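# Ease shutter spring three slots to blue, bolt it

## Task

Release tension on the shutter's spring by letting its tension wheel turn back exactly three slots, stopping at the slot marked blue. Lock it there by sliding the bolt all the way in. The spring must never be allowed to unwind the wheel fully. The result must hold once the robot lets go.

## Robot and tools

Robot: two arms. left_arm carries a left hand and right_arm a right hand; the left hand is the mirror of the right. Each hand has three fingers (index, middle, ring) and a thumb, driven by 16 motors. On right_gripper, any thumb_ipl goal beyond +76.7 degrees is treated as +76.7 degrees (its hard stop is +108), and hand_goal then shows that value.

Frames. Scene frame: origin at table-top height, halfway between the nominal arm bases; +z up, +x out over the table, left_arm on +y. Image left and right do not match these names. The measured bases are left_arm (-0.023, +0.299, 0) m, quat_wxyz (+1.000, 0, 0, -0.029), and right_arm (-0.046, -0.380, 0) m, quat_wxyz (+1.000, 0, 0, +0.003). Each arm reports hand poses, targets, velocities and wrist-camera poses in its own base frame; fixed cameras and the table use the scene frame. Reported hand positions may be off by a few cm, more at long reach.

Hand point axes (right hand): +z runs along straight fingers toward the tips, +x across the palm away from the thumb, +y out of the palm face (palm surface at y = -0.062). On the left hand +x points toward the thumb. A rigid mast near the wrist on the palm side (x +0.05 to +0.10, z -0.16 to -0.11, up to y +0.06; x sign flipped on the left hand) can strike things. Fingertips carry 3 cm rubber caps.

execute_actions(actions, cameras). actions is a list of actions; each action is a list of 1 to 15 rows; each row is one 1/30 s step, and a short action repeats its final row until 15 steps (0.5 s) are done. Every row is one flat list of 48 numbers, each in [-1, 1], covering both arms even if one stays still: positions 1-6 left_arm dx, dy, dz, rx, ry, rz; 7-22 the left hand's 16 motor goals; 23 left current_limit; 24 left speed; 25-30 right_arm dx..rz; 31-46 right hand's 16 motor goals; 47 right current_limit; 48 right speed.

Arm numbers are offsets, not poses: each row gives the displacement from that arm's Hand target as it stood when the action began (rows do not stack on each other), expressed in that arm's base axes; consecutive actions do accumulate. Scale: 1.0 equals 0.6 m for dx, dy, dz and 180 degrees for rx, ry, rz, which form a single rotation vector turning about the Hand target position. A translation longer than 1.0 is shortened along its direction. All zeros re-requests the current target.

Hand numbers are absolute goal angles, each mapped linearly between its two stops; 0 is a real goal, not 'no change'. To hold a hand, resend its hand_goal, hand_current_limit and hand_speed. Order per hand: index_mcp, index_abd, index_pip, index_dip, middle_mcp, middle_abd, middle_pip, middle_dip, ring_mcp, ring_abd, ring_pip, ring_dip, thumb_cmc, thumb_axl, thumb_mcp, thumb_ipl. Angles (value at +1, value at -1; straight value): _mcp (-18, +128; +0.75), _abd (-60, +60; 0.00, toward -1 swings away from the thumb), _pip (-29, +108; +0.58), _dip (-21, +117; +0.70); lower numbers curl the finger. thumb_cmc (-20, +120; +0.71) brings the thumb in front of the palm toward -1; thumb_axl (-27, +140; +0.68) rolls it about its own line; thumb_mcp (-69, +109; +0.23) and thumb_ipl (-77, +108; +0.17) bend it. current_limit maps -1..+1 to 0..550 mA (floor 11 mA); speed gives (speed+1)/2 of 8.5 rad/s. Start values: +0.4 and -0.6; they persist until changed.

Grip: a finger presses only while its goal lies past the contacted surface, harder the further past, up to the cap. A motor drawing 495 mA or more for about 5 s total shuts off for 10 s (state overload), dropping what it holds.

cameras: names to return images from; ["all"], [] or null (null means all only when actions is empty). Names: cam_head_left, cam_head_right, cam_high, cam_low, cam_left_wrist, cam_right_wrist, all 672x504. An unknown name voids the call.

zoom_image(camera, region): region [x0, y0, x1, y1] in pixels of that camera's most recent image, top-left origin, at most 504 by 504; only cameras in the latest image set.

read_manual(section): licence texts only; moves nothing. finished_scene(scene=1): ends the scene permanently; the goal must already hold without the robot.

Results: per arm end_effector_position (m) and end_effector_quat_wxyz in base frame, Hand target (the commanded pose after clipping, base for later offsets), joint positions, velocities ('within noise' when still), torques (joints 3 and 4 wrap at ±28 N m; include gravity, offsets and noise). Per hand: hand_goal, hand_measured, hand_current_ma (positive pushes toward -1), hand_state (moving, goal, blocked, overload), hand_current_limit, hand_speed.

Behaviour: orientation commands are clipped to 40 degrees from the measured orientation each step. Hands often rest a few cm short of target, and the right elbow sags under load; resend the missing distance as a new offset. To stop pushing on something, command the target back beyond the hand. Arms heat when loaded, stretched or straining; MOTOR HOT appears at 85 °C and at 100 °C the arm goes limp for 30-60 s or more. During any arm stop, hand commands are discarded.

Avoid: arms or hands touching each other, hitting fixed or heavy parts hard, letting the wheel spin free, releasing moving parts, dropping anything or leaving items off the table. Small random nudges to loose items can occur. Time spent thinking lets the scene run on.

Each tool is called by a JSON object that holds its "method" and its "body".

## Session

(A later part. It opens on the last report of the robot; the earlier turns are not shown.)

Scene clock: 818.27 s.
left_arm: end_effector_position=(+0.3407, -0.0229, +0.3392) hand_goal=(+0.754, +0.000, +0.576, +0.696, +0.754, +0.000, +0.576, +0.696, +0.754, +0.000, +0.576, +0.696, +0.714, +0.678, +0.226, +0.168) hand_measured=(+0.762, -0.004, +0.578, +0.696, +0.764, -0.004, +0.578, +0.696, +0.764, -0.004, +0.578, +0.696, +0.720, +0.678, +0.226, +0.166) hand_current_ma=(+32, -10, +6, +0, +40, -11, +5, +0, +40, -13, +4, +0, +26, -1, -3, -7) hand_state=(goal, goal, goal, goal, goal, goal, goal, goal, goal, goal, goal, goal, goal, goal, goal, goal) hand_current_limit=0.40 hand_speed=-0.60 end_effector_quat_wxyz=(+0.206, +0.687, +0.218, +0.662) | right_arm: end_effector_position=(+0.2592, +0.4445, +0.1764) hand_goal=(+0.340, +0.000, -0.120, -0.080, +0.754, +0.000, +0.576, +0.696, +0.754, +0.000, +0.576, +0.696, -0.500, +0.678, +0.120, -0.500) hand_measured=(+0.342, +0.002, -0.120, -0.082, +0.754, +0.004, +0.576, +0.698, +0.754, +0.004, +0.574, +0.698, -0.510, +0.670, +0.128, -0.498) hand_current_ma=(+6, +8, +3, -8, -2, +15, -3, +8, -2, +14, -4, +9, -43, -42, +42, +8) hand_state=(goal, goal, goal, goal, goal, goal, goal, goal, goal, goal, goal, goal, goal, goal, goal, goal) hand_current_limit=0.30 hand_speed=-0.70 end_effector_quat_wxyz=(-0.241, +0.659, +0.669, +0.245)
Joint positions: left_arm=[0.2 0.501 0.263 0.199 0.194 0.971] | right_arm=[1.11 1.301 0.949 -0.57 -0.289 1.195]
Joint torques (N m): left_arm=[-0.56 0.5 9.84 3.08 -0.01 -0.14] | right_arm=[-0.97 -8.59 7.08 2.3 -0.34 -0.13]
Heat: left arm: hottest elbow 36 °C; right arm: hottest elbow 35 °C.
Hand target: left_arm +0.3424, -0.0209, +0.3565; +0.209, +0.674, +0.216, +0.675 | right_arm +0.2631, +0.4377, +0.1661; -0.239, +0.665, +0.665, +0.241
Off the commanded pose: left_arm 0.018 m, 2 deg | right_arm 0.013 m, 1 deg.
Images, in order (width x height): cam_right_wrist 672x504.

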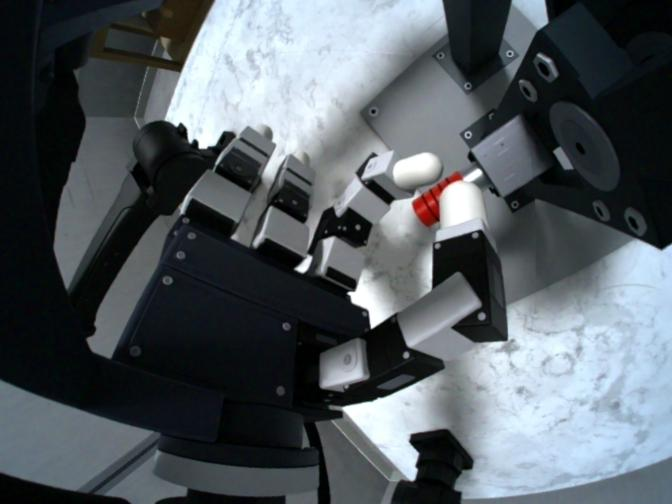

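{"method": "execute_actions", "body": {"actions": [[[0,0,0,0,0,0,0.754,0,0.576,0.696,0.754,0,0.576,0.696,0.754,0,0.576,0.696,0.714,0.678,0.226,0.168,0.4,-0.6,0,0,0,0,0,0,0.48,0,-0.1,-0.05,0.754,0,0.576,0.696,0.754,0,0.576,0.696,-0.5,0.678,0.28,-0.45,0.3,-0.6]],[[0,0,0,0,0,0,0.754,0,0.576,0.696,0.754,0,0.576,0.696,0.754,0,0.576,0.696,0.714,0.678,0.226,0.168,0.4,-0.6,-0.002,-0.006,-0.006,0,0,0,0.48,0,-0.1,-0.05,0.754,0,0.576,0.696,0.754,0,0.576,0.696,-0.5,0.678,0.28,-0.45,0.3,-0.6]],[[0,0,0,0,0,0,0.754,0,0.576,0.696,0.754,0,0.576,0.696,0.754,0,0.576,0.696,0.714,0.678,0.226,0.168,0.4,-0.6,0,0,0,0,0,0,0.48,0,-0.1,-0.05,0.754,0,0.576,0.696,0.754,0,0.576,0.696,-0.5,0.678,0.28,-0.45,0.3,-0.6]]], "cameras": ["cam_right_wrist"]}}

{"method": "zoom_image", "body": {"camera": "cam_right_wrist", "region": [340, 50, 580, 290]}}

Scene clock: 828.57 s.
left_arm: end_effector_position=(+0.3407, -0.0229, +0.3392) hand_goal=(+0.754, +0.000, +0.576, +0.696, +0.754, +0.000, +0.576, +0.696, +0.754, +0.000, +0.576, +0.696, +0.714, +0.678, +0.226, +0.168) hand_measured=(+0.762, -0.004, +0.578, +0.696, +0.764, -0.004, +0.578, +0.696, +0.764, -0.004, +0.578, +0.696, +0.720, +0.678, +0.226, +0.166) hand_current_ma=(+32, -10, +6, +0, +40, -11, +5, +0, +40, -13, +4, +0, +26, -1, -3, -7) hand_state=(goal, goal, goal, goal, goal, goal, goal, goal, goal, goal, goal, goal, goal, goal, goal, goal) hand_current_limit=0.40 hand_speed=-0.60 end_effector_quat_wxyz=(+0.206, +0.687, +0.218, +0.662) | right_arm: end_effector_position=(+0.2554, +0.4377, +0.1638) hand_goal=(+0.480, +0.000, -0.100, -0.050, +0.754, +0.000, +0.576, +0.696, +0.754, +0.000, +0.576, +0.696, -0.500, +0.678, +0.280, -0.450) hand_measured=(+0.480, +0.002, -0.100, -0.052, +0.754, +0.004, +0.576, +0.698, +0.754, +0.004, +0.574, +0.698, -0.498, +0.676, +0.272, -0.452) hand_current_ma=(+2, +8, -2, -9, -2, +15, -3, +8, -2, +14, -4, +9, +10, -9, -41, -13) hand_state=(goal, goal, goal, goal, goal, goal, goal, goal, goal, goal, goal, goal, goal, goal, goal, goal) hand_current_limit=0.30 hand_speed=-0.60 end_effector_quat_wxyz=(-0.239, +0.662, +0.670, +0.236)
Joint positions: left_arm=[0.2 0.501 0.263 0.199 0.194 0.971] | right_arm=[1.11 1.301 0.923 -0.564 -0.293 1.195]
Joint torques (N m): left_arm=[-0.5 0.38 9.72 3.23 -0.03 -0.12] | right_arm=[-1.03 -8.94 7.65 2.44 -0.24 -0.14]
Heat: left arm: hottest elbow 36 °C; right arm: hottest elbow 34 °C.
Hand target: left_arm +0.3424, -0.0209, +0.3565; +0.209, +0.674, +0.216, +0.675 | right_arm +0.2619, +0.4340, +0.1624; -0.239, +0.665, +0.665, +0.241
Off the commanded pose: left_arm 0.018 m, 2 deg | right_arm 0.008 m, 1 deg.
Images, in order (width x height): cam_right_wrist 672x504.

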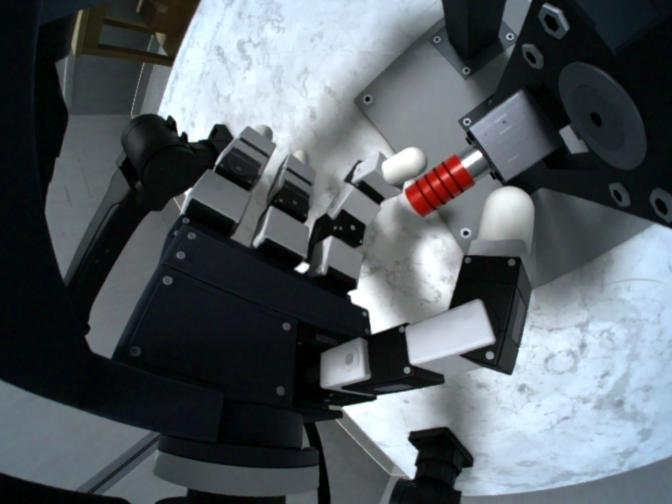

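Scaled by 2.100 from the camera's 672x504 image, which has a finer 960x720 frame.

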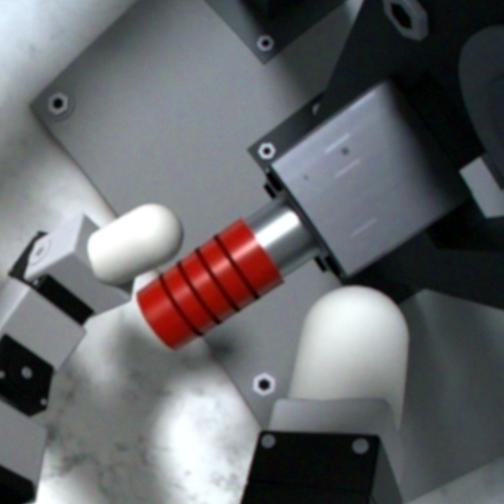

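{"method": "execute_actions", "body": {"actions": [[[0,0,0,0,0,0,0.754,0,0.576,0.696,0.754,0,0.576,0.696,0.754,0,0.576,0.696,0.714,0.678,0.226,0.168,0.4,-0.6,0,0,0,0,0,0,0.3,0,-0.1,-0.05,0.754,0,0.576,0.696,0.754,0,0.576,0.696,-0.5,0.678,0.1,-0.48,0.3,-0.7]],[[0,0,0,0,0,0,0.754,0,0.576,0.696,0.754,0,0.576,0.696,0.754,0,0.576,0.696,0.714,0.678,0.226,0.168,0.4,-0.6,0,0,0,0,0,0,0.1,0,-0.1,-0.1,0.754,0,0.576,0.696,0.754,0,0.576,0.696,-0.5,0.678,-0.05,-0.5,0.3,-0.7]]], "cameras": ["cam_right_wrist"]}}

{"method": "zoom_image", "body": {"camera": "cam_right_wrist", "region": [340, 50, 580, 290]}}

Scene clock: 836.63 s.
left_arm: end_effector_position=(+0.3407, -0.0229, +0.3392) hand_goal=(+0.754, +0.000, +0.576, +0.696, +0.754, +0.000, +0.576, +0.696, +0.754, +0.000, +0.576, +0.696, +0.714, +0.678, +0.226, +0.168) hand_measured=(+0.762, -0.004, +0.578, +0.696, +0.764, -0.004, +0.578, +0.696, +0.764, -0.004, +0.578, +0.696, +0.720, +0.678, +0.226, +0.166) hand_current_ma=(+32, -10, +6, +0, +40, -11, +5, +0, +40, -13, +4, +0, +26, -1, -3, -7) hand_state=(goal, goal, goal, goal, goal, goal, goal, goal, goal, goal, goal, goal, goal, goal, goal, goal) hand_current_limit=0.40 hand_speed=-0.60 end_effector_quat_wxyz=(+0.206, +0.687, +0.218, +0.662) | right_arm: end_effector_position=(+0.2586, +0.4325, +0.1628) hand_goal=(+0.100, +0.000, -0.100, -0.100, +0.754, +0.000, +0.576, +0.696, +0.754, +0.000, +0.576, +0.696, -0.500, +0.678, -0.050, -0.500) hand_measured=(+0.164, +0.004, -0.082, -0.096, +0.754, +0.004, +0.576, +0.698, +0.754, +0.004, +0.574, +0.698, -0.474, +0.694, +0.026, -0.482) hand_current_ma=(+303, +11, +73, +16, -2, +15, -3, +8, -2, +14, -4, +9, +108, +78, +357, +103) hand_state=(blocked, goal, goal, goal, goal, goal, goal, goal, goal, goal, goal, goal, blocked, goal, blocked, goal) hand_current_limit=0.30 hand_speed=-0.70 end_effector_quat_wxyz=(-0.237, +0.667, +0.665, +0.236)
Joint positions: left_arm=[0.2 0.501 0.263 0.199 0.194 0.971] | right_arm=[1.101 1.296 0.916 -0.564 -0.289 1.198]
Joint torques (N m): left_arm=[-0.62 0.56 9.63 3.26 -0.08 -0.14] | right_arm=[-0.44 -8.35 8.1 2.45 -0.4 -0.18]
Heat: left arm: hottest elbow 36 °C; right arm: hottest elbow 34 °C.
Hand target: left_arm +0.3424, -0.0209, +0.3565; +0.209, +0.674, +0.216, +0.675 | right_arm +0.2620, +0.4341, +0.1625; -0.239, +0.665, +0.665, +0.241
Off the commanded pose: left_arm 0.018 m, 2 deg | right_arm 0.004 m, 1 deg.
Images, in order (width x height): cam_right_wrist 672x504.

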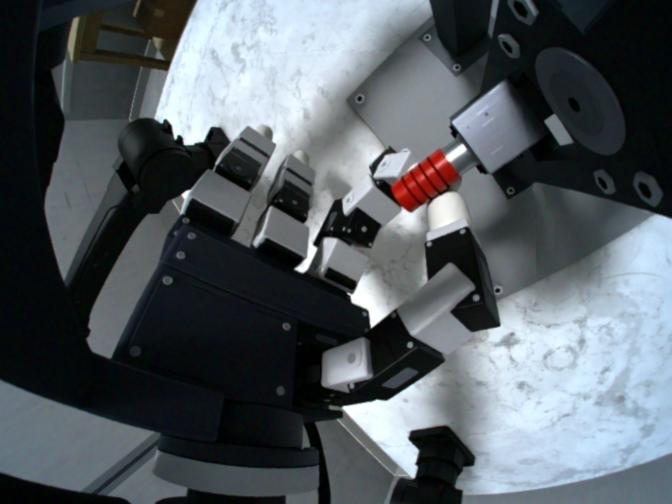

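Scaled by 2.100 from the camera's 672x504 image, which has a finer 960x720 frame.

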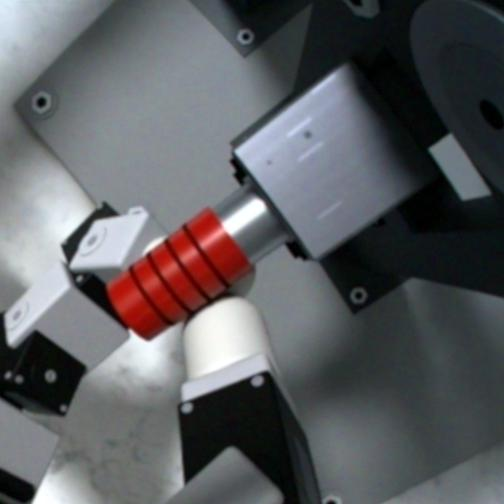

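{"method": "execute_actions", "body": {"actions": [[[0,0,0,0,0,0,0.754,0,0.576,0.696,0.754,0,0.576,0.696,0.754,0,0.576,0.696,0.714,0.678,0.226,0.168,0.4,-0.6,0,0,0,0,0,0,0.48,-0.2,-0.1,-0.05,0.754,0,0.576,0.696,0.754,0,0.576,0.696,-0.52,0.678,0.25,-0.48,0.3,-0.6]],[[0,0,0,0,0,0,0.754,0,0.576,0.696,0.754,0,0.576,0.696,0.754,0,0.576,0.696,0.714,0.678,0.226,0.168,0.4,-0.6,0,0.004,0,0,0,0,0.48,-0.2,-0.1,-0.05,0.754,0,0.576,0.696,0.754,0,0.576,0.696,-0.52,0.678,0.25,-0.48,0.3,-0.6]]], "cameras": ["cam_right_wrist"]}}

{"method": "zoom_image", "body": {"camera": "cam_right_wrist", "region": [340, 50, 580, 290]}}

Scene clock: 844.77 s.
left_arm: end_effector_position=(+0.3407, -0.0229, +0.3392) hand_goal=(+0.754, +0.000, +0.576, +0.696, +0.754, +0.000, +0.576, +0.696, +0.754, +0.000, +0.576, +0.696, +0.714, +0.678, +0.226, +0.168) hand_measured=(+0.762, -0.004, +0.578, +0.696, +0.764, -0.004, +0.578, +0.696, +0.764, -0.004, +0.578, +0.696, +0.720, +0.678, +0.226, +0.166) hand_current_ma=(+32, -10, +6, +0, +40, -11, +5, +0, +40, -13, +4, +0, +26, -1, -3, -7) hand_state=(goal, goal, goal, goal, goal, goal, goal, goal, goal, goal, goal, goal, goal, goal, goal, goal) hand_current_limit=0.40 hand_speed=-0.60 end_effector_quat_wxyz=(+0.206, +0.687, +0.218, +0.662) | right_arm: end_effector_position=(+0.2578, +0.4331, +0.1627) hand_goal=(+0.480, -0.200, -0.100, -0.050, +0.754, +0.000, +0.576, +0.696, +0.754, +0.000, +0.576, +0.696, -0.520, +0.678, +0.250, -0.480) hand_measured=(+0.480, -0.192, -0.094, -0.052, +0.754, +0.004, +0.576, +0.698, +0.754, +0.004, +0.574, +0.698, -0.508, +0.682, +0.242, -0.478) hand_current_ma=(+1, +27, +21, -9, -2, +15, -3, +8, -2, +14, -4, +9, +50, +18, -41, +5) hand_state=(goal, goal, goal, goal, goal, goal, goal, goal, goal, goal, goal, goal, goal, goal, goal, goal) hand_current_limit=0.30 hand_speed=-0.60 end_effector_quat_wxyz=(-0.239, +0.667, +0.665, +0.236)
Joint positions: left_arm=[0.2 0.501 0.263 0.199 0.194 0.971] | right_arm=[1.101 1.296 0.916 -0.564 -0.294 1.199]
Joint torques (N m): left_arm=[-0.26 0.79 9.66 3.22 -0.03 -0.15] | right_arm=[-0.26 -8 8.47 2.45 -0.17 -0.16]
Heat: left arm: hottest elbow 36 °C; right arm: hottest elbow 34 °C.
Hand target: left_arm +0.3424, -0.0209, +0.3565; +0.209, +0.674, +0.216, +0.675 | right_arm +0.2620, +0.4365, +0.1625; -0.239, +0.665, +0.665, +0.241
Off the commanded pose: left_arm 0.018 m, 2 deg | right_arm 0.005 m, 1 deg.
Images, in order (width x height): cam_right_wrist 672x504.

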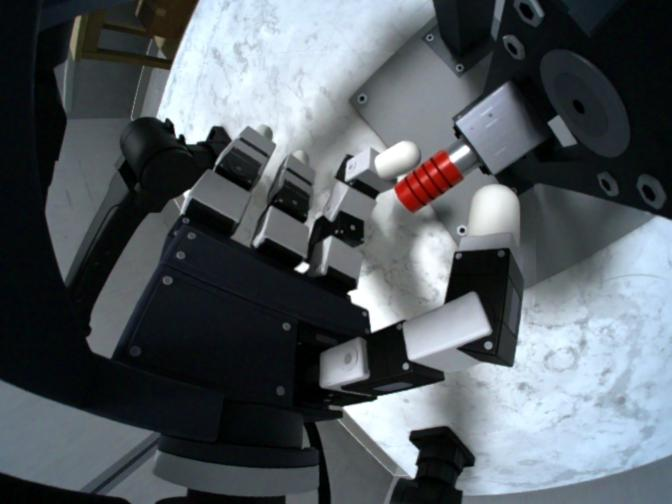

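Scaled by 2.100 from the camera's 672x504 image, which has a finer 960x720 frame.

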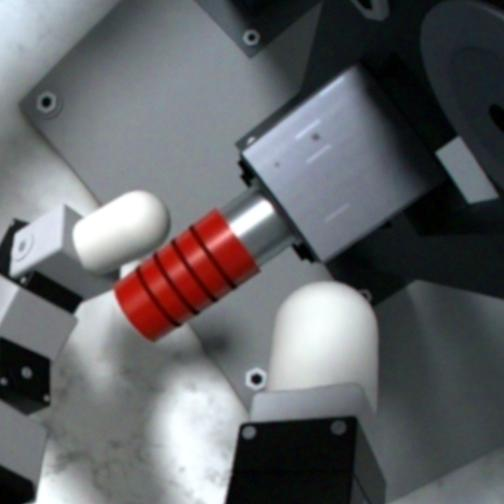

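{"method": "execute_actions", "body": {"actions": [[[0,0,0,0,0,0,0.754,0,0.576,0.696,0.754,0,0.576,0.696,0.754,0,0.576,0.696,0.714,0.678,0.226,0.168,0.4,-0.6,0.006,0,0,0,0,0,0.3,-0.2,-0.1,-0.05,0.754,0,0.576,0.696,0.754,0,0.576,0.696,-0.52,0.678,0.1,-0.5,0.3,-0.7]],[[0,0,0,0,0,0,0.754,0,0.576,0.696,0.754,0,0.576,0.696,0.754,0,0.576,0.696,0.714,0.678,0.226,0.168,0.4,-0.6,0,0,0,0,0,0,0.1,-0.2,-0.12,-0.1,0.754,0,0.576,0.696,0.754,0,0.576,0.696,-0.52,0.678,-0.05,-0.54,0.3,-0.7]]], "cameras": ["cam_right_wrist"]}}

{"method": "zoom_image", "body": {"camera": "cam_right_wrist", "region": [340, 50, 580, 290]}}

Scene clock: 850.63 s.
left_arm: end_effector_position=(+0.3407, -0.0229, +0.3392) hand_goal=(+0.754, +0.000, +0.576, +0.696, +0.754, +0.000, +0.576, +0.696, +0.754, +0.000, +0.576, +0.696, +0.714, +0.678, +0.226, +0.168) hand_measured=(+0.762, -0.004, +0.578, +0.696, +0.764, -0.004, +0.578, +0.696, +0.764, -0.004, +0.578, +0.696, +0.720, +0.678, +0.226, +0.166) hand_current_ma=(+32, -10, +6, +0, +40, -11, +5, +0, +40, -13, +4, +0, +26, -1, -3, -7) hand_state=(goal, goal, goal, goal, goal, goal, goal, goal, goal, goal, goal, goal, goal, goal, goal, goal) hand_current_limit=0.40 hand_speed=-0.60 end_effector_quat_wxyz=(+0.206, +0.687, +0.218, +0.662) | right_arm: end_effector_position=(+0.2602, +0.4322, +0.1578) hand_goal=(+0.100, -0.200, -0.120, -0.100, +0.754, +0.000, +0.576, +0.696, +0.754, +0.000, +0.576, +0.696, -0.520, +0.678, -0.050, -0.540) hand_measured=(+0.166, -0.192, -0.104, -0.094, +0.754, +0.004, +0.576, +0.698, +0.754, +0.004, +0.574, +0.698, -0.492, +0.698, -0.042, -0.534) hand_current_ma=(+319, +27, +69, +24, -2, +15, -3, +8, -2, +14, -4, +9, +123, +107, +36, +32) hand_state=(blocked, goal, goal, goal, goal, goal, goal, goal, goal, goal, goal, goal, blocked, blocked, goal, goal) hand_current_limit=0.30 hand_speed=-0.70 end_effector_quat_wxyz=(-0.238, +0.669, +0.665, +0.231)
Joint positions: left_arm=[0.2 0.501 0.263 0.199 0.194 0.971] | right_arm=[1.095 1.306 0.916 -0.564 -0.297 1.198]
Joint torques (N m): left_arm=[-0.38 0.26 9.69 3.1 -0.06 -0.14] | right_arm=[-0.32 -8.47 8.75 2.36 -0.23 -0.21]
Heat: left arm: hottest elbow 36 °C; right arm: hottest elbow 34 °C.
Hand target: left_arm +0.3424, -0.0209, +0.3565; +0.209, +0.674, +0.216, +0.675 | right_arm +0.2655, +0.4365, +0.1626; -0.239, +0.665, +0.665, +0.241
Off the commanded pose: left_arm 0.018 m, 2 deg | right_arm 0.008 m, 1 deg.
Images, in order (width x height): cam_right_wrist 672x504.

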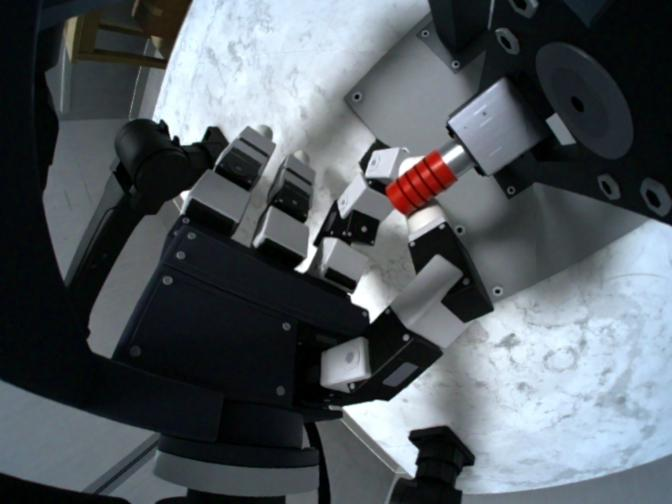

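Scaled by 2.100 from the camera's 672x504 image, which has a finer 960x720 frame.

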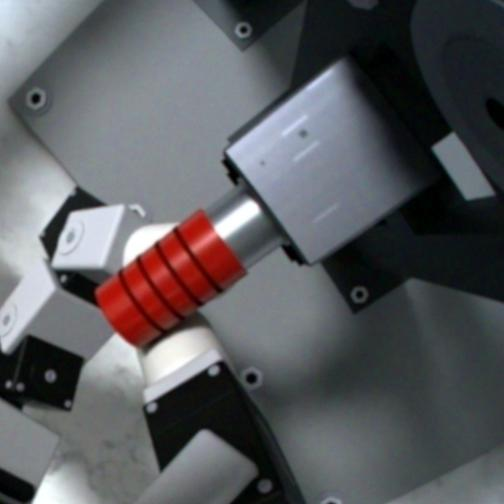

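{"method": "execute_actions", "body": {"actions": [[[0,0,0,0,0,0,0.754,0,0.576,0.696,0.754,0,0.576,0.696,0.754,0,0.576,0.696,0.714,0.678,0.226,0.168,0.4,-0.6,0,0,0,0,0,0,0.48,-0.2,-0.1,-0.05,0.754,0,0.576,0.696,0.754,0,0.576,0.696,-0.52,0.678,0.25,-0.48,0.3,-0.6]],[[0,0,0,0,0,0,0.754,0,0.576,0.696,0.754,0,0.576,0.696,0.754,0,0.576,0.696,0.714,0.678,0.226,0.168,0.4,-0.6,0,0.015,0.018,0,0,0,0.48,-0.2,-0.1,-0.05,0.754,0,0.576,0.696,0.754,0,0.576,0.696,-0.52,0.678,0.25,-0.48,0.3,-0.6]]], "cameras": ["cam_right_wrist"]}}

{"method": "zoom_image", "body": {"camera": "cam_right_wrist", "region": [340, 50, 580, 290]}}

Scene clock: 857.77 s.
left_arm: end_effector_position=(+0.3407, -0.0229, +0.3392) hand_goal=(+0.754, +0.000, +0.576, +0.696, +0.754, +0.000, +0.576, +0.696, +0.754, +0.000, +0.576, +0.696, +0.714, +0.678, +0.226, +0.168) hand_measured=(+0.762, -0.004, +0.578, +0.696, +0.764, -0.004, +0.578, +0.696, +0.764, -0.004, +0.578, +0.696, +0.720, +0.678, +0.226, +0.166) hand_current_ma=(+32, -10, +6, +0, +40, -11, +5, +0, +40, -13, +4, +0, +26, -1, -3, -7) hand_state=(goal, goal, goal, goal, goal, goal, goal, goal, goal, goal, goal, goal, goal, goal, goal, goal) hand_current_limit=0.40 hand_speed=-0.60 end_effector_quat_wxyz=(+0.206, +0.687, +0.218, +0.662) | right_arm: end_effector_position=(+0.2605, +0.4321, +0.1579) hand_goal=(+0.480, -0.200, -0.100, -0.050, +0.754, +0.000, +0.576, +0.696, +0.754, +0.000, +0.576, +0.696, -0.520, +0.678, +0.250, -0.480) hand_measured=(+0.480, -0.192, -0.098, -0.052, +0.754, +0.004, +0.576, +0.698, +0.754, +0.004, +0.574, +0.698, -0.508, +0.682, +0.242, -0.482) hand_current_ma=(+1, +26, +7, -9, -2, +15, -3, +8, -2, +14, -4, +9, +49, +18, -41, -12) hand_state=(goal, goal, goal, goal, goal, goal, goal, goal, goal, goal, goal, goal, goal, goal, goal, goal) hand_current_limit=0.30 hand_speed=-0.60 end_effector_quat_wxyz=(-0.237, +0.669, +0.665, +0.232)
Joint positions: left_arm=[0.2 0.501 0.263 0.199 0.194 0.971] | right_arm=[1.095 1.306 0.916 -0.564 -0.295 1.197]
Joint torques (N m): left_arm=[-1.2 0.44 9.73 3.32 -0.06 -0.09] | right_arm=[0.44 -7.94 11.38 1.18 -0.09 -0.11]
Heat: left arm: hottest elbow 36 °C; right arm: hottest elbow 34 °C.
Hand target: left_arm +0.3424, -0.0209, +0.3565; +0.209, +0.674, +0.216, +0.675 | right_arm +0.2655, +0.4455, +0.1734; -0.239, +0.665, +0.665, +0.241
Off the commanded pose: left_arm 0.018 m, 2 deg | right_arm 0.021 m, 1 deg.
Images, in order (width x height): cam_right_wrist 672x504.

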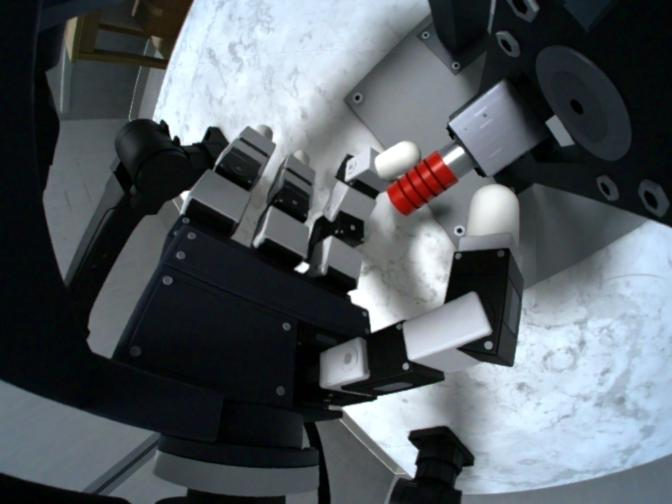

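Scaled by 2.100 from the camera's 672x504 image, which has a finer 960x720 frame.

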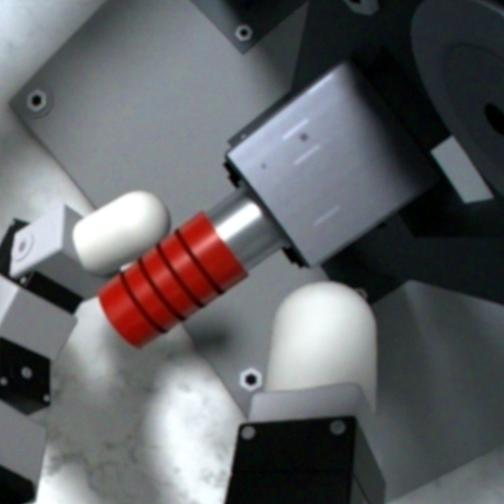

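{"method": "execute_actions", "body": {"actions": [[[0,0,0,0,0,0,0.754,0,0.576,0.696,0.754,0,0.576,0.696,0.754,0,0.576,0.696,0.714,0.678,0.226,0.168,0.4,-0.6,0,0.002,0.012,0,0,0,0.48,-0.2,-0.1,-0.05,0.754,0,0.576,0.696,0.754,0,0.576,0.696,-0.52,0.678,0.25,-0.48,0.3,-0.6]]], "cameras": []}}

Scene clock: 860.93 s.
left_arm: end_effector_position=(+0.3407, -0.0229, +0.3392) hand_goal=(+0.754, +0.000, +0.576, +0.696, +0.754, +0.000, +0.576, +0.696, +0.754, +0.000, +0.576, +0.696, +0.714, +0.678, +0.226, +0.168) hand_measured=(+0.762, -0.004, +0.578, +0.696, +0.764, -0.004, +0.578, +0.696, +0.764, -0.004, +0.578, +0.696, +0.720, +0.678, +0.226, +0.166) hand_current_ma=(+32, -10, +6, +0, +40, -11, +5, +0, +40, -13, +4, +0, +26, -1, -3, -7) hand_state=(goal, goal, goal, goal, goal, goal, goal, goal, goal, goal, goal, goal, goal, goal, goal, goal) hand_current_limit=0.40 hand_speed=-0.60 end_effector_quat_wxyz=(+0.206, +0.687, +0.218, +0.662) | right_arm: end_effector_position=(+0.2590, +0.4289, +0.1558) hand_goal=(+0.480, -0.200, -0.100, -0.050, +0.754, +0.000, +0.576, +0.696, +0.754, +0.000, +0.576, +0.696, -0.520, +0.678, +0.250, -0.480) hand_measured=(+0.480, -0.192, -0.098, -0.052, +0.754, +0.004, +0.576, +0.698, +0.754, +0.004, +0.574, +0.698, -0.508, +0.682, +0.242, -0.482) hand_current_ma=(+1, +25, +7, -9, -2, +15, -3, +8, -2, +14, -4, +9, +48, +18, -41, -12) hand_state=(goal, goal, goal, goal, goal, goal, goal, goal, goal, goal, goal, goal, goal, goal, goal, goal) hand_current_limit=0.30 hand_speed=-0.60 end_effector_quat_wxyz=(-0.234, +0.672, +0.666, +0.224)
Joint positions: left_arm=[0.2 0.501 0.263 0.199 0.194 0.971] | right_arm=[1.095 1.306 0.918 -0.584 -0.294 1.197]
Joint torques (N m): left_arm=[-0.5 0.79 9.69 3.21 -0.08 -0.1] | right_arm=[0.56 -8.41 12.25 1.18 -0.1 -0.1]
Heat: left arm: hottest elbow 36 °C; right arm: hottest elbow 34 °C.
Hand target: left_arm +0.3424, -0.0209, +0.3565; +0.209, +0.674, +0.216, +0.675 | right_arm +0.2656, +0.4467, +0.1806; -0.239, +0.665, +0.665, +0.241
Off the commanded pose: left_arm 0.018 m, 2 deg | right_arm 0.031 m, 2 deg.
No camera images: "cameras" was empty.

{"method": "execute_actions", "body": {"actions": [[[0,0,0,0,0,0,0.754,0,0.576,0.696,0.754,0,0.576,0.696,0.754,0,0.576,0.696,0.714,0.678,0.226,0.168,0.4,-0.6,0,0.01,0.02,0,0,0,0.48,-0.2,-0.1,-0.05,0.754,0,0.576,0.696,0.754,0,0.576,0.696,-0.52,0.678,0.25,-0.48,0.3,-0.6]],[[0,0,0,0,0,0,0.754,0,0.576,0.696,0.754,0,0.576,0.696,0.754,0,0.576,0.696,0.714,0.678,0.226,0.168,0.4,-0.6,0,0.01,0.02,0,0,0,0.48,-0.2,-0.1,-0.05,0.754,0,0.576,0.696,0.754,0,0.576,0.696,-0.52,0.678,0.25,-0.48,0.3,-0.6]],[[0,0,0,0,0,0,0.754,0,0.576,0.696,0.754,0,0.576,0.696,0.754,0,0.576,0.696,0.714,0.678,0.226,0.168,0.4,-0.6,0,-0.01,-0.02,0,0,0,0.48,-0.2,-0.1,-0.05,0.754,0,0.576,0.696,0.754,0,0.576,0.696,-0.52,0.678,0.25,-0.48,0.3,-0.6]],[[0,0,0,0,0,0,0.754,0,0.576,0.696,0.754,0,0.576,0.696,0.754,0,0.576,0.696,0.714,0.678,0.226,0.168,0.4,-0.6,-0.003,-0.01,-0.02,0,0,0,0.48,-0.2,-0.1,-0.05,0.754,0,0.576,0.696,0.754,0,0.576,0.696,-0.52,0.678,0.25,-0.48,0.3,-0.6]],[[0,0,0,0,0,0,0.754,0,0.576,0.696,0.754,0,0.576,0.696,0.754,0,0.576,0.696,0.714,0.678,0.226,0.168,0.4,-0.6,0,-0.006,-0.015,0,0,0,0.48,-0.2,-0.1,-0.05,0.754,0,0.576,0.696,0.754,0,0.576,0.696,-0.52,0.678,0.25,-0.48,0.3,-0.6]]], "cameras": ["cam_right_wrist"]}}

{"method": "zoom_image", "body": {"camera": "cam_right_wrist", "region": [340, 50, 580, 290]}}

Scene clock: 874.93 s.
left_arm: end_effector_position=(+0.3407, -0.0229, +0.3392) hand_goal=(+0.754, +0.000, +0.576, +0.696, +0.754, +0.000, +0.576, +0.696, +0.754, +0.000, +0.576, +0.696, +0.714, +0.678, +0.226, +0.168) hand_measured=(+0.762, -0.004, +0.578, +0.696, +0.764, -0.004, +0.578, +0.696, +0.764, -0.004, +0.578, +0.696, +0.720, +0.678, +0.226, +0.166) hand_current_ma=(+32, -10, +6, +0, +40, -11, +5, +0, +40, -13, +4, +0, +26, -1, -3, -7) hand_state=(goal, goal, goal, goal, goal, goal, goal, goal, goal, goal, goal, goal, goal, goal, goal, goal) hand_current_limit=0.40 hand_speed=-0.60 end_effector_quat_wxyz=(+0.206, +0.687, +0.218, +0.662) | right_arm: end_effector_position=(+0.2639, +0.4413, +0.1757) hand_goal=(+0.480, -0.200, -0.100, -0.050, +0.754, +0.000, +0.576, +0.696, +0.754, +0.000, +0.576, +0.696, -0.520, +0.678, +0.250, -0.480) hand_measured=(+0.480, -0.192, -0.098, -0.052, +0.754, +0.004, +0.576, +0.698, +0.754, +0.004, +0.574, +0.698, -0.510, +0.682, +0.242, -0.482) hand_current_ma=(+1, +24, +7, -9, -2, +15, -3, +8, -2, +14, -4, +9, +44, +17, -39, -12) hand_state=(goal, goal, goal, goal, goal, goal, goal, goal, goal, goal, goal, goal, goal, goal, goal, goal) hand_current_limit=0.30 hand_speed=-0.60 end_effector_quat_wxyz=(-0.238, +0.667, +0.664, +0.240)
Joint positions: left_arm=[0.2 0.501 0.263 0.199 0.194 0.971] | right_arm=[1.099 1.307 0.959 -0.588 -0.29 1.2]
Joint torques (N m): left_arm=[-0.97 0.79 9.72 3.19 -0.09 -0.12] | right_arm=[0.21 -8.47 7.86 2.5 -0.23 -0.14]
Heat: left arm: hottest elbow 37 °C; right arm: hottest elbow 36 °C.
Hand target: left_arm +0.3424, -0.0209, +0.3565; +0.209, +0.674, +0.216, +0.675 | right_arm +0.2637, +0.4430, +0.1713; -0.239, +0.665, +0.665, +0.241
Off the commanded pose: left_arm 0.018 m, 2 deg | right_arm 0.005 m, 0 deg.
Images, in order (width x height): cam_right_wrist 672x504.

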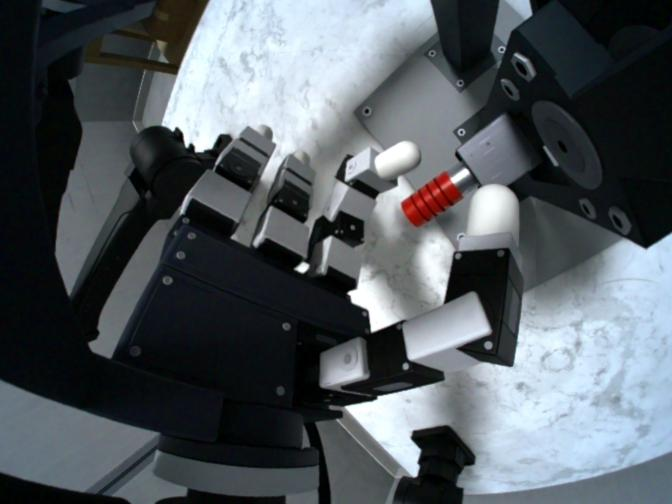

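Scaled by 2.100 from the camera's 672x504 image, which has a finer 960x720 frame.

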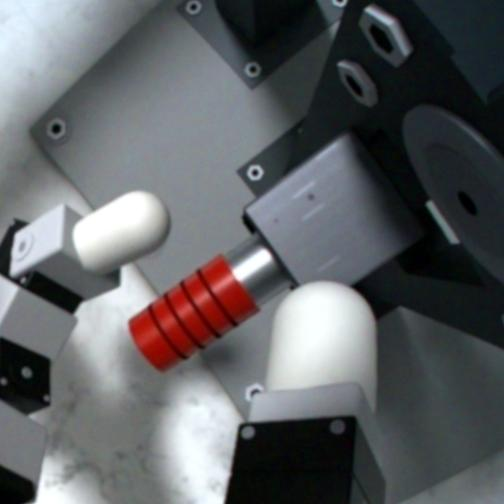

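{"method": "execute_actions", "body": {"actions": [[[0,0,0,0,0,0,0.754,0,0.576,0.696,0.754,0,0.576,0.696,0.754,0,0.576,0.696,0.714,0.678,0.226,0.168,0.4,-0.6,0,-0.006,-0.006,0,0,0,0.3,-0.2,-0.1,-0.05,0.754,0,0.576,0.696,0.754,0,0.576,0.696,-0.52,0.678,0.1,-0.48,0.3,-0.7]]], "cameras": ["cam_right_wrist"]}}

{"method": "zoom_image", "body": {"camera": "cam_right_wrist", "region": [340, 50, 580, 290]}}

Scene clock: 887.17 s.
left_arm: end_effector_position=(+0.3407, -0.0229, +0.3392) hand_goal=(+0.754, +0.000, +0.576, +0.696, +0.754, +0.000, +0.576, +0.696, +0.754, +0.000, +0.576, +0.696, +0.714, +0.678, +0.226, +0.168) hand_measured=(+0.762, -0.004, +0.578, +0.696, +0.764, -0.004, +0.578, +0.696, +0.764, -0.004, +0.578, +0.696, +0.720, +0.678, +0.226, +0.166) hand_current_ma=(+32, -10, +6, +0, +40, -11, +5, +0, +40, -13, +4, +0, +26, -1, -3, -7) hand_state=(goal, goal, goal, goal, goal, goal, goal, goal, goal, goal, goal, goal, goal, goal, goal, goal) hand_current_limit=0.40 hand_speed=-0.60 end_effector_quat_wxyz=(+0.206, +0.687, +0.218, +0.662) | right_arm: end_effector_position=(+0.2638, +0.4416, +0.1755) hand_goal=(+0.300, -0.200, -0.100, -0.050, +0.754, +0.000, +0.576, +0.696, +0.754, +0.000, +0.576, +0.696, -0.520, +0.678, +0.100, -0.480) hand_measured=(+0.310, -0.192, -0.098, -0.052, +0.754, +0.004, +0.576, +0.698, +0.754, +0.004, +0.574, +0.698, -0.520, +0.676, +0.120, -0.478) hand_current_ma=(+42, +24, +7, -9, -2, +15, -3, +8, -2, +14, -4, +9, -3, -8, +104, +8) hand_state=(goal, goal, goal, goal, goal, goal, goal, goal, goal, goal, goal, goal, goal, goal, goal, goal) hand_current_limit=0.30 hand_speed=-0.70 end_effector_quat_wxyz=(-0.240, +0.665, +0.664, +0.243)
Joint positions: left_arm=[0.2 0.501 0.263 0.199 0.194 0.971] | right_arm=[1.099 1.305 0.953 -0.577 -0.291 1.199]
Joint torques (N m): left_arm=[-0.73 0.62 9.7 3.17 -0.07 -0.11] | right_arm=[-0.09 -8.64 7.32 2.44 -0.28 -0.16]
Heat: left arm: hottest elbow 37 °C; right arm: hottest elbow 34 °C.
Hand target: left_arm +0.3424, -0.0209, +0.3565; +0.209, +0.674, +0.216, +0.675 | right_arm +0.2638, +0.4395, +0.1679; -0.239, +0.665, +0.665, +0.241
Off the commanded pose: left_arm 0.018 m, 2 deg | right_arm 0.008 m, 0 deg.
Images, in order (width x height): cam_right_wrist 672x504.

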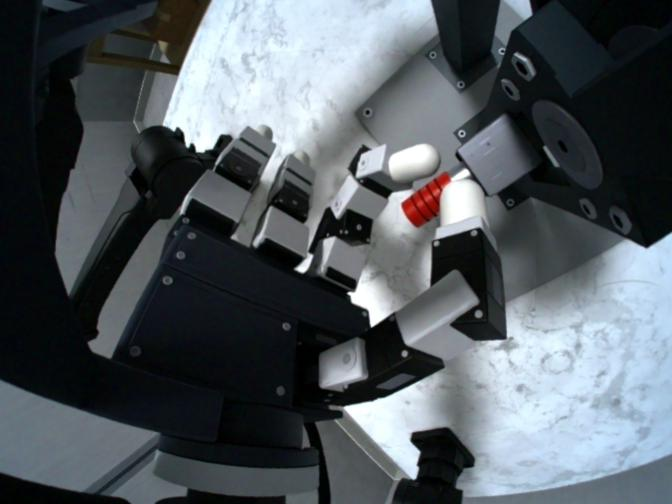

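Scaled by 2.100 from the camera's 672x504 image, which has a finer 960x720 frame.

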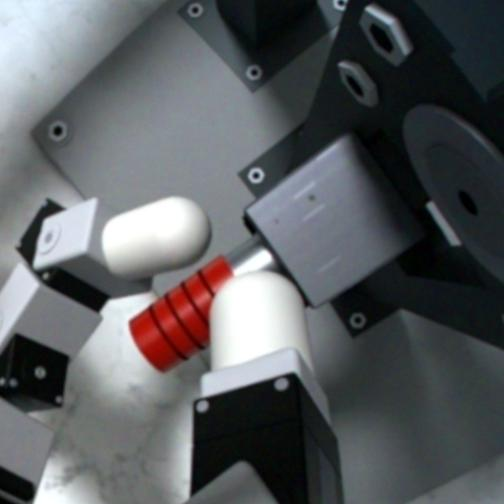

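{"method": "execute_actions", "body": {"actions": [[[0,0,0,0,0,0,0.754,0,0.576,0.696,0.754,0,0.576,0.696,0.754,0,0.576,0.696,0.714,0.678,0.226,0.168,0.4,-0.6,0,0,0,0,0,0,0.48,0.03,-0.1,-0.05,0.754,0,0.576,0.696,0.754,0,0.576,0.696,-0.46,0.678,0.25,-0.48,0.3,-0.6]],[[0,0,0,0,0,0,0.754,0,0.576,0.696,0.754,0,0.576,0.696,0.754,0,0.576,0.696,0.714,0.678,0.226,0.168,0.4,-0.6,0,0,0,0,0,0,0.25,0.03,-0.1,-0.05,0.754,0,0.576,0.696,0.754,0,0.576,0.696,-0.46,0.678,0.15,-0.48,0.3,-0.7]],[[0,0,0,0,0,0,0.754,0,0.576,0.696,0.754,0,0.576,0.696,0.754,0,0.576,0.696,0.714,0.678,0.226,0.168,0.4,-0.6,0,0,0,0,0,0,0.05,0.03,-0.15,-0.1,0.754,0,0.576,0.696,0.754,0,0.576,0.696,-0.46,0.678,0.05,-0.5,0.3,-0.7]]], "cameras": ["cam_right_wrist"]}}

{"method": "zoom_image", "body": {"camera": "cam_right_wrist", "region": [340, 50, 580, 290]}}

Scene clock: 898.90 s.
left_arm: end_effector_position=(+0.3407, -0.0229, +0.3392) hand_goal=(+0.754, +0.000, +0.576, +0.696, +0.754, +0.000, +0.576, +0.696, +0.754, +0.000, +0.576, +0.696, +0.714, +0.678, +0.226, +0.168) hand_measured=(+0.762, -0.004, +0.578, +0.696, +0.764, -0.004, +0.578, +0.696, +0.764, -0.004, +0.578, +0.696, +0.720, +0.678, +0.226, +0.166) hand_current_ma=(+32, -10, +6, +0, +40, -11, +5, +0, +40, -13, +4, +0, +26, -1, -3, -7) hand_state=(goal, goal, goal, goal, goal, goal, goal, goal, goal, goal, goal, goal, goal, goal, goal, goal) hand_current_limit=0.40 hand_speed=-0.60 end_effector_quat_wxyz=(+0.206, +0.687, +0.218, +0.662) | right_arm: end_effector_position=(+0.2627, +0.4403, +0.1727) hand_goal=(+0.050, +0.030, -0.150, -0.100, +0.754, +0.000, +0.576, +0.696, +0.754, +0.000, +0.576, +0.696, -0.460, +0.678, +0.050, -0.500) hand_measured=(+0.248, +0.030, -0.112, -0.072, +0.754, +0.004, +0.576, +0.698, +0.754, +0.004, +0.574, +0.698, -0.448, +0.682, +0.128, -0.492) hand_current_ma=(+358, -2, +162, +119, -2, +15, -3, +8, -2, +14, -4, +9, +49, +18, +357, +48) hand_state=(blocked, goal, blocked, blocked, goal, goal, goal, goal, goal, goal, goal, goal, goal, goal, blocked, goal) hand_current_limit=0.30 hand_speed=-0.70 end_effector_quat_wxyz=(-0.240, +0.666, +0.664, +0.241)
Joint positions: left_arm=[0.2 0.501 0.263 0.199 0.194 0.971] | right_arm=[1.099 1.305 0.948 -0.576 -0.293 1.198]
Joint torques (N m): left_arm=[-0.38 0.62 9.61 3.21 0 -0.14] | right_arm=[-0.03 -8.59 7.65 2.39 -0.2 -0.16]
Heat: left arm: hottest elbow 37 °C; right arm: hottest elbow 33 °C.
Hand target: left_arm +0.3424, -0.0209, +0.3565; +0.209, +0.674, +0.216, +0.675 | right_arm +0.2637, +0.4395, +0.1678; -0.239, +0.665, +0.665, +0.241
Off the commanded pose: left_arm 0.018 m, 2 deg | right_arm 0.005 m, 0 deg.
Images, in order (width x height): cam_right_wrist 672x504.

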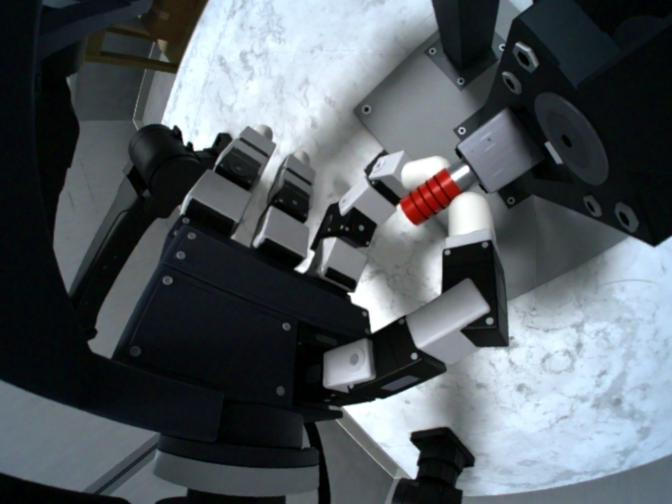

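Scaled by 2.100 from the camera's 672x504 image, which has a finer 960x720 frame.

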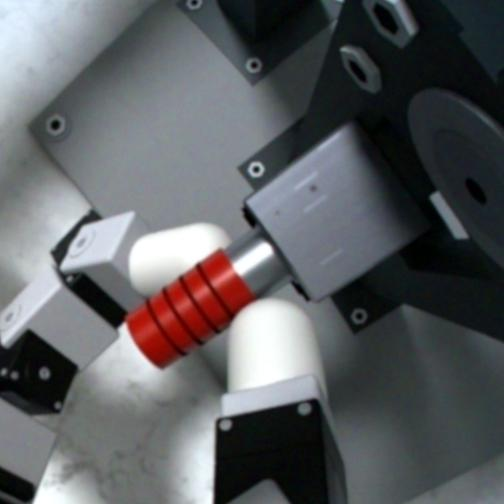

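{"method": "execute_actions", "body": {"actions": [[[0.0045,-0.078,0.034,0,0,0,0.754,0,0.576,0.696,0.754,0,0.576,0.696,0.754,0,0.576,0.696,0.714,0.678,0.226,0.168,0.4,-0.6,0,0,0,0,0,0,0.05,0.03,-0.15,-0.1,0.754,0,0.576,0.696,0.754,0,0.576,0.696,-0.46,0.678,0.05,-0.5,0.3,-0.7]],[[0.0045,-0.078,0.034,0,0,0,0.754,0,0.576,0.696,0.754,0,0.576,0.696,0.754,0,0.576,0.696,0.714,0.678,0.226,0.168,0.4,-0.6,0,0,0,0,0,0,0.05,0.03,-0.15,-0.1,0.754,0,0.576,0.696,0.754,0,0.576,0.696,-0.46,0.678,0.05,-0.5,0.3,-0.7]]], "cameras": ["cam_head_left","cam_low","cam_left_wrist","cam_high"]}}

{"method": "zoom_image", "body": {"camera": "cam_low", "region": [200, 40, 430, 270]}}

Scene clock: 950.97 s.
left_arm: end_effector_position=(+0.3441, -0.1177, +0.3653) hand_goal=(+0.754, +0.000, +0.576, +0.696, +0.754, +0.000, +0.576, +0.696, +0.754, +0.000, +0.576, +0.696, +0.714, +0.678, +0.226, +0.168) hand_measured=(+0.760, -0.004, +0.578, +0.696, +0.762, -0.004, +0.578, +0.696, +0.762, -0.004, +0.578, +0.696, +0.722, +0.678, +0.226, +0.166) hand_current_ma=(+23, -9, +9, +0, +29, -10, +8, +0, +29, -12, +7, +0, +31, -1, -3, -6) hand_state=(goal, goal, goal, goal, goal, goal, goal, goal, goal, goal, goal, goal, goal, goal, goal, goal) hand_current_limit=0.40 hand_speed=-0.60 end_effector_quat_wxyz=(+0.199, +0.694, +0.210, +0.659) | right_arm: end_effector_position=(+0.2627, +0.4403, +0.1727) hand_goal=(+0.050, +0.030, -0.150, -0.100, +0.754, +0.000, +0.576, +0.696, +0.754, +0.000, +0.576, +0.696, -0.460, +0.678, +0.050, -0.500) hand_measured=(+0.248, +0.030, -0.112, -0.072, +0.754, +0.004, +0.576, +0.698, +0.754, +0.004, +0.574, +0.698, -0.448, +0.682, +0.128, -0.492) hand_current_ma=(+357, -2, +162, +119, -2, +15, -3, +8, -2, +14, -4, +9, +49, +18, +357, +48) hand_state=(blocked, goal, blocked, blocked, goal, goal, goal, goal, goal, goal, goal, goal, goal, goal, blocked, goal) hand_current_limit=0.30 hand_speed=-0.70 end_effector_quat_wxyz=(-0.240, +0.666, +0.664, +0.241)
Joint positions: left_arm=[-0.339 0.521 0.349 0.116 -0.338 0.966] | right_arm=[1.099 1.305 0.948 -0.576 -0.293 1.198]
Joint torques (N m): left_arm=[-0.85 -0.56 11.62 2.8 -0.09 -0.11] | right_arm=[-0.09 -8.64 7.64 2.37 -0.19 -0.16]
Heat: left arm: hottest elbow 37 °C; right arm: hottest elbow 32 °C.
Hand target: left_arm +0.3479, -0.1145, +0.3971; +0.209, +0.674, +0.216, +0.675 | right_arm +0.2637, +0.4395, +0.1678; -0.239, +0.665, +0.665, +0.241
Off the commanded pose: left_arm 0.032 m, 3 deg | right_arm 0.005 m, 0 deg.
Images, in order (width x height): cam_head_left 672x504, cam_high 672x504, cam_low 672x504, cam_left_wrist 672x504.

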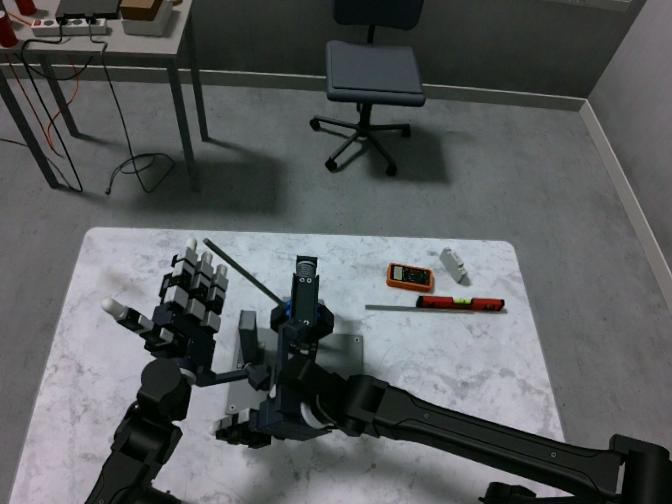

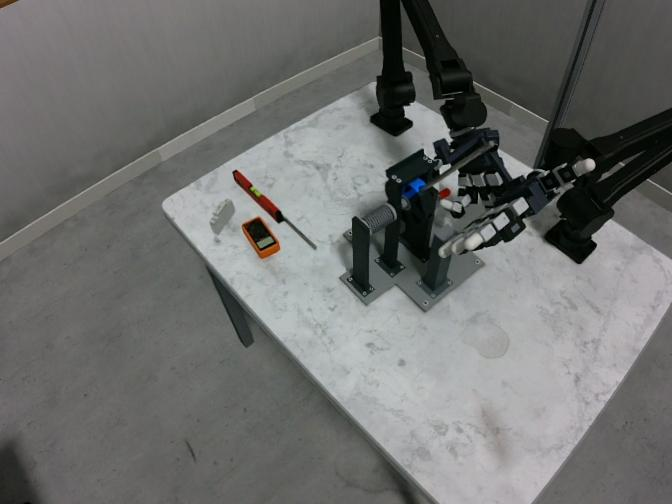

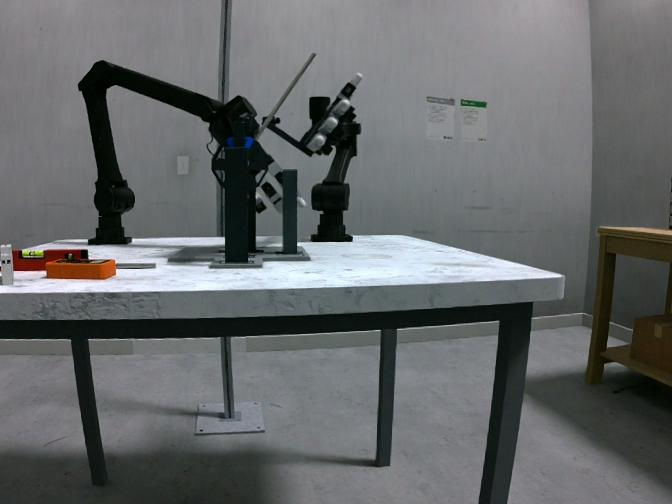

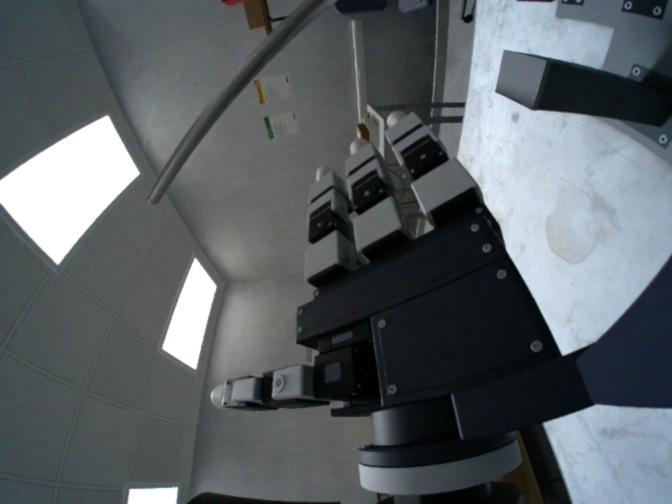

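Scaled by 2.191.

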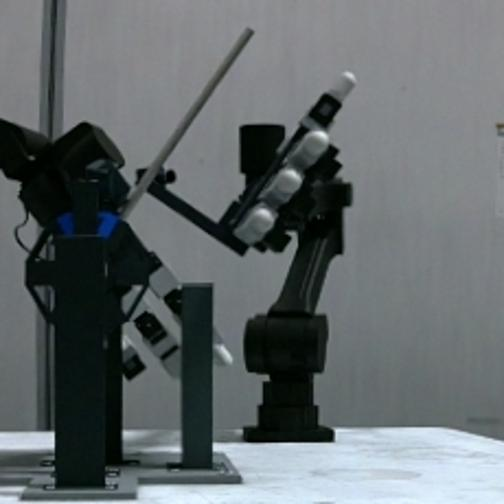

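{"method": "execute_actions", "body": {"actions": [[[0,0.07,-0.03,0,0,0,0.754,0,0.576,0.696,0.754,0,0.576,0.696,0.754,0,0.576,0.696,0.714,0.678,0.226,0.168,0.4,-0.6,0,0,0,0,0,0,0.48,0.03,-0.1,-0.05,0.4,0,0,0.4,0.4,0,0,0.4,-0.46,0.678,0.3,-0.45,0.3,-0.6]],[[0,0.03,0,0,0,0,0.754,0,0.576,0.696,0.754,0,0.576,0.696,0.754,0,0.576,0.696,0.714,0.678,0.226,0.168,0.4,-0.6,-0.03,0,0,0,0,0,0.48,0.03,-0.1,-0.05,-0.34,0,-0.6,-0.17,-0.34,0,-0.6,-0.17,-0.46,0.678,0.3,-0.45,0.3,-0.6]],[[0,0,0,0,0,0,0.754,0,0.576,0.696,0.754,0,0.576,0.696,0.754,0,0.576,0.696,0.714,0.678,0.226,0.168,0.4,-0.6,-0.03,-0.008,0.009,0.0741,0,0,0.48,0.03,-0.1,-0.05,-0.34,0,-0.737,-0.17,-0.34,0,-0.737,-0.17,-0.46,0.678,0.3,-0.45,0.3,-0.6]],[[0,0,0,0,0,0,0.754,0,0.576,0.696,0.754,0,0.576,0.696,0.754,0,0.576,0.696,0.714,0.678,0.226,0.168,0.4,-0.6,0,-0.008,0.009,0.0741,0,0,0.48,0.03,-0.1,-0.05,-0.34,0,-0.737,-0.17,-0.34,0,-0.737,-0.17,-0.46,0.678,0.3,-0.45,0.3,-0.6]],[[0,0,0,0,0,0,0.754,0,0.576,0.696,0.754,0,0.576,0.696,0.754,0,0.576,0.696,0.714,0.678,0.226,0.168,0.4,-0.6,0,-0.008,0.009,0.0741,0,0,0.48,0.03,-0.1,-0.05,-0.34,0,-0.737,-0.17,-0.34,0,-0.737,-0.17,-0.46,0.678,0.3,-0.45,0.3,-0.6]]], "cameras": ["cam_head_left","cam_right_wrist","cam_high"]}}

Scene clock: 987.47 s.
left_arm: end_effector_position=(+0.3502, -0.0558, +0.3667) hand_goal=(+0.754, +0.000, +0.576, +0.696, +0.754, +0.000, +0.576, +0.696, +0.754, +0.000, +0.576, +0.696, +0.714, +0.678, +0.226, +0.168) hand_measured=(+0.758, -0.004, +0.578, +0.696, +0.760, -0.004, +0.578, +0.696, +0.760, -0.004, +0.578, +0.696, +0.720, +0.678, +0.226, +0.166) hand_current_ma=(+16, -11, +6, +0, +20, -12, +5, +0, +20, -14, +5, +0, +20, -1, -1, -5) hand_state=(goal, goal, goal, goal, goal, goal, goal, goal, goal, goal, goal, goal, goal, goal, goal, goal) hand_current_limit=0.40 hand_speed=-0.60 end_effector_quat_wxyz=(+0.204, +0.686, +0.217, +0.663) | right_arm: end_effector_position=(+0.2235, +0.4282, +0.1872) hand_goal=(+0.480, +0.030, -0.100, -0.050, -0.340, +0.000, -0.736, -0.170, -0.340, +0.000, -0.736, -0.170, -0.460, +0.678, +0.300, -0.450) hand_measured=(+0.482, +0.034, -0.098, -0.050, -0.334, +0.004, -0.734, -0.168, -0.336, +0.004, -0.734, -0.168, -0.452, +0.682, +0.296, -0.452) hand_current_ma=(+6, +11, +7, -3, +21, +13, +9, +9, +16, +12, +10, +10, +33, +14, -15, -9) hand_state=(goal, goal, goal, goal, goal, goal, goal, goal, goal, goal, goal, goal, goal, goal, goal, goal) hand_current_limit=0.30 hand_speed=-0.60 end_effector_quat_wxyz=(-0.452, +0.539, +0.549, +0.451)
Joint positions: left_arm=[0.002 0.505 0.336 0.132 -0.007 0.966] | right_arm=[1.079 1.162 0.452 0.501 -0.492 1.463]
Joint torques (N m): left_arm=[-1.03 -0.97 8.73 3.07 0.07 -0.06] | right_arm=[-0.67 -4.95 6.95 3.47 0.01 -0.19]
Heat: left arm: hottest elbow 43 °C; right arm: hottest elbow 31 °C.
Hand target: left_arm +0.3478, -0.0546, +0.3791; +0.209, +0.674, +0.216, +0.675 | right_arm +0.2278, +0.4251, +0.1840; -0.452, +0.543, +0.542, +0.454
Off the commanded pose: left_arm 0.013 m, 2 deg | right_arm 0.006 m, 1 deg.
Images, in order (width x height): cam_head_left 672x504, cam_high 672x504, cam_right_wrist 672x504.

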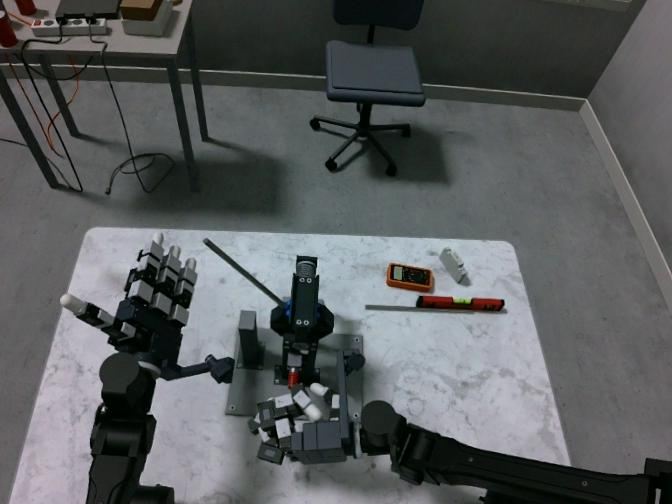

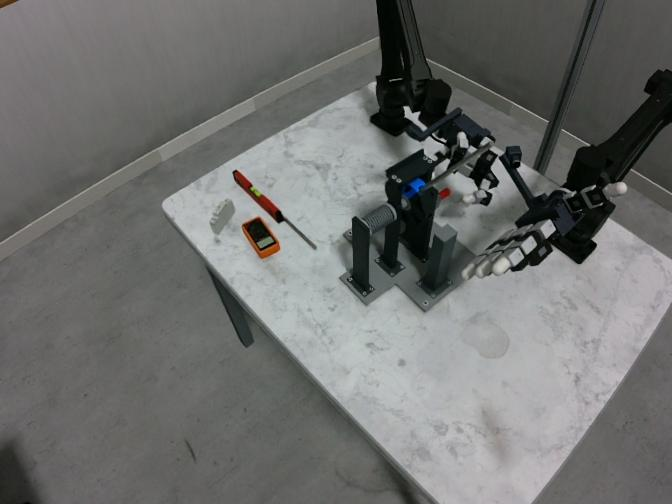

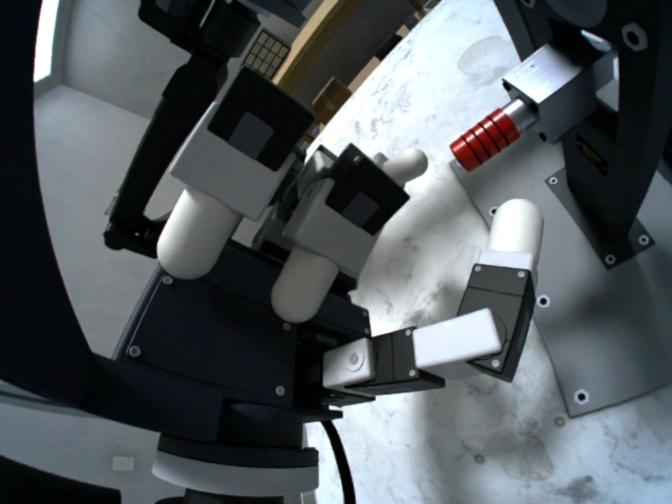

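{"method": "zoom_image", "body": {"camera": "cam_right_wrist", "region": [430, 0, 672, 240]}}

Scaled by 2.083 from the camera's 672x504 image, which has a finer 960x720 frame.

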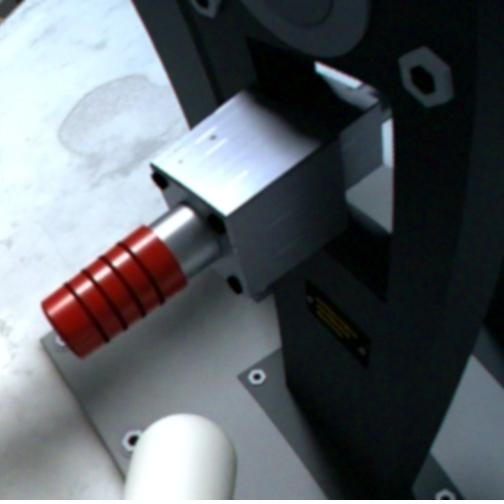

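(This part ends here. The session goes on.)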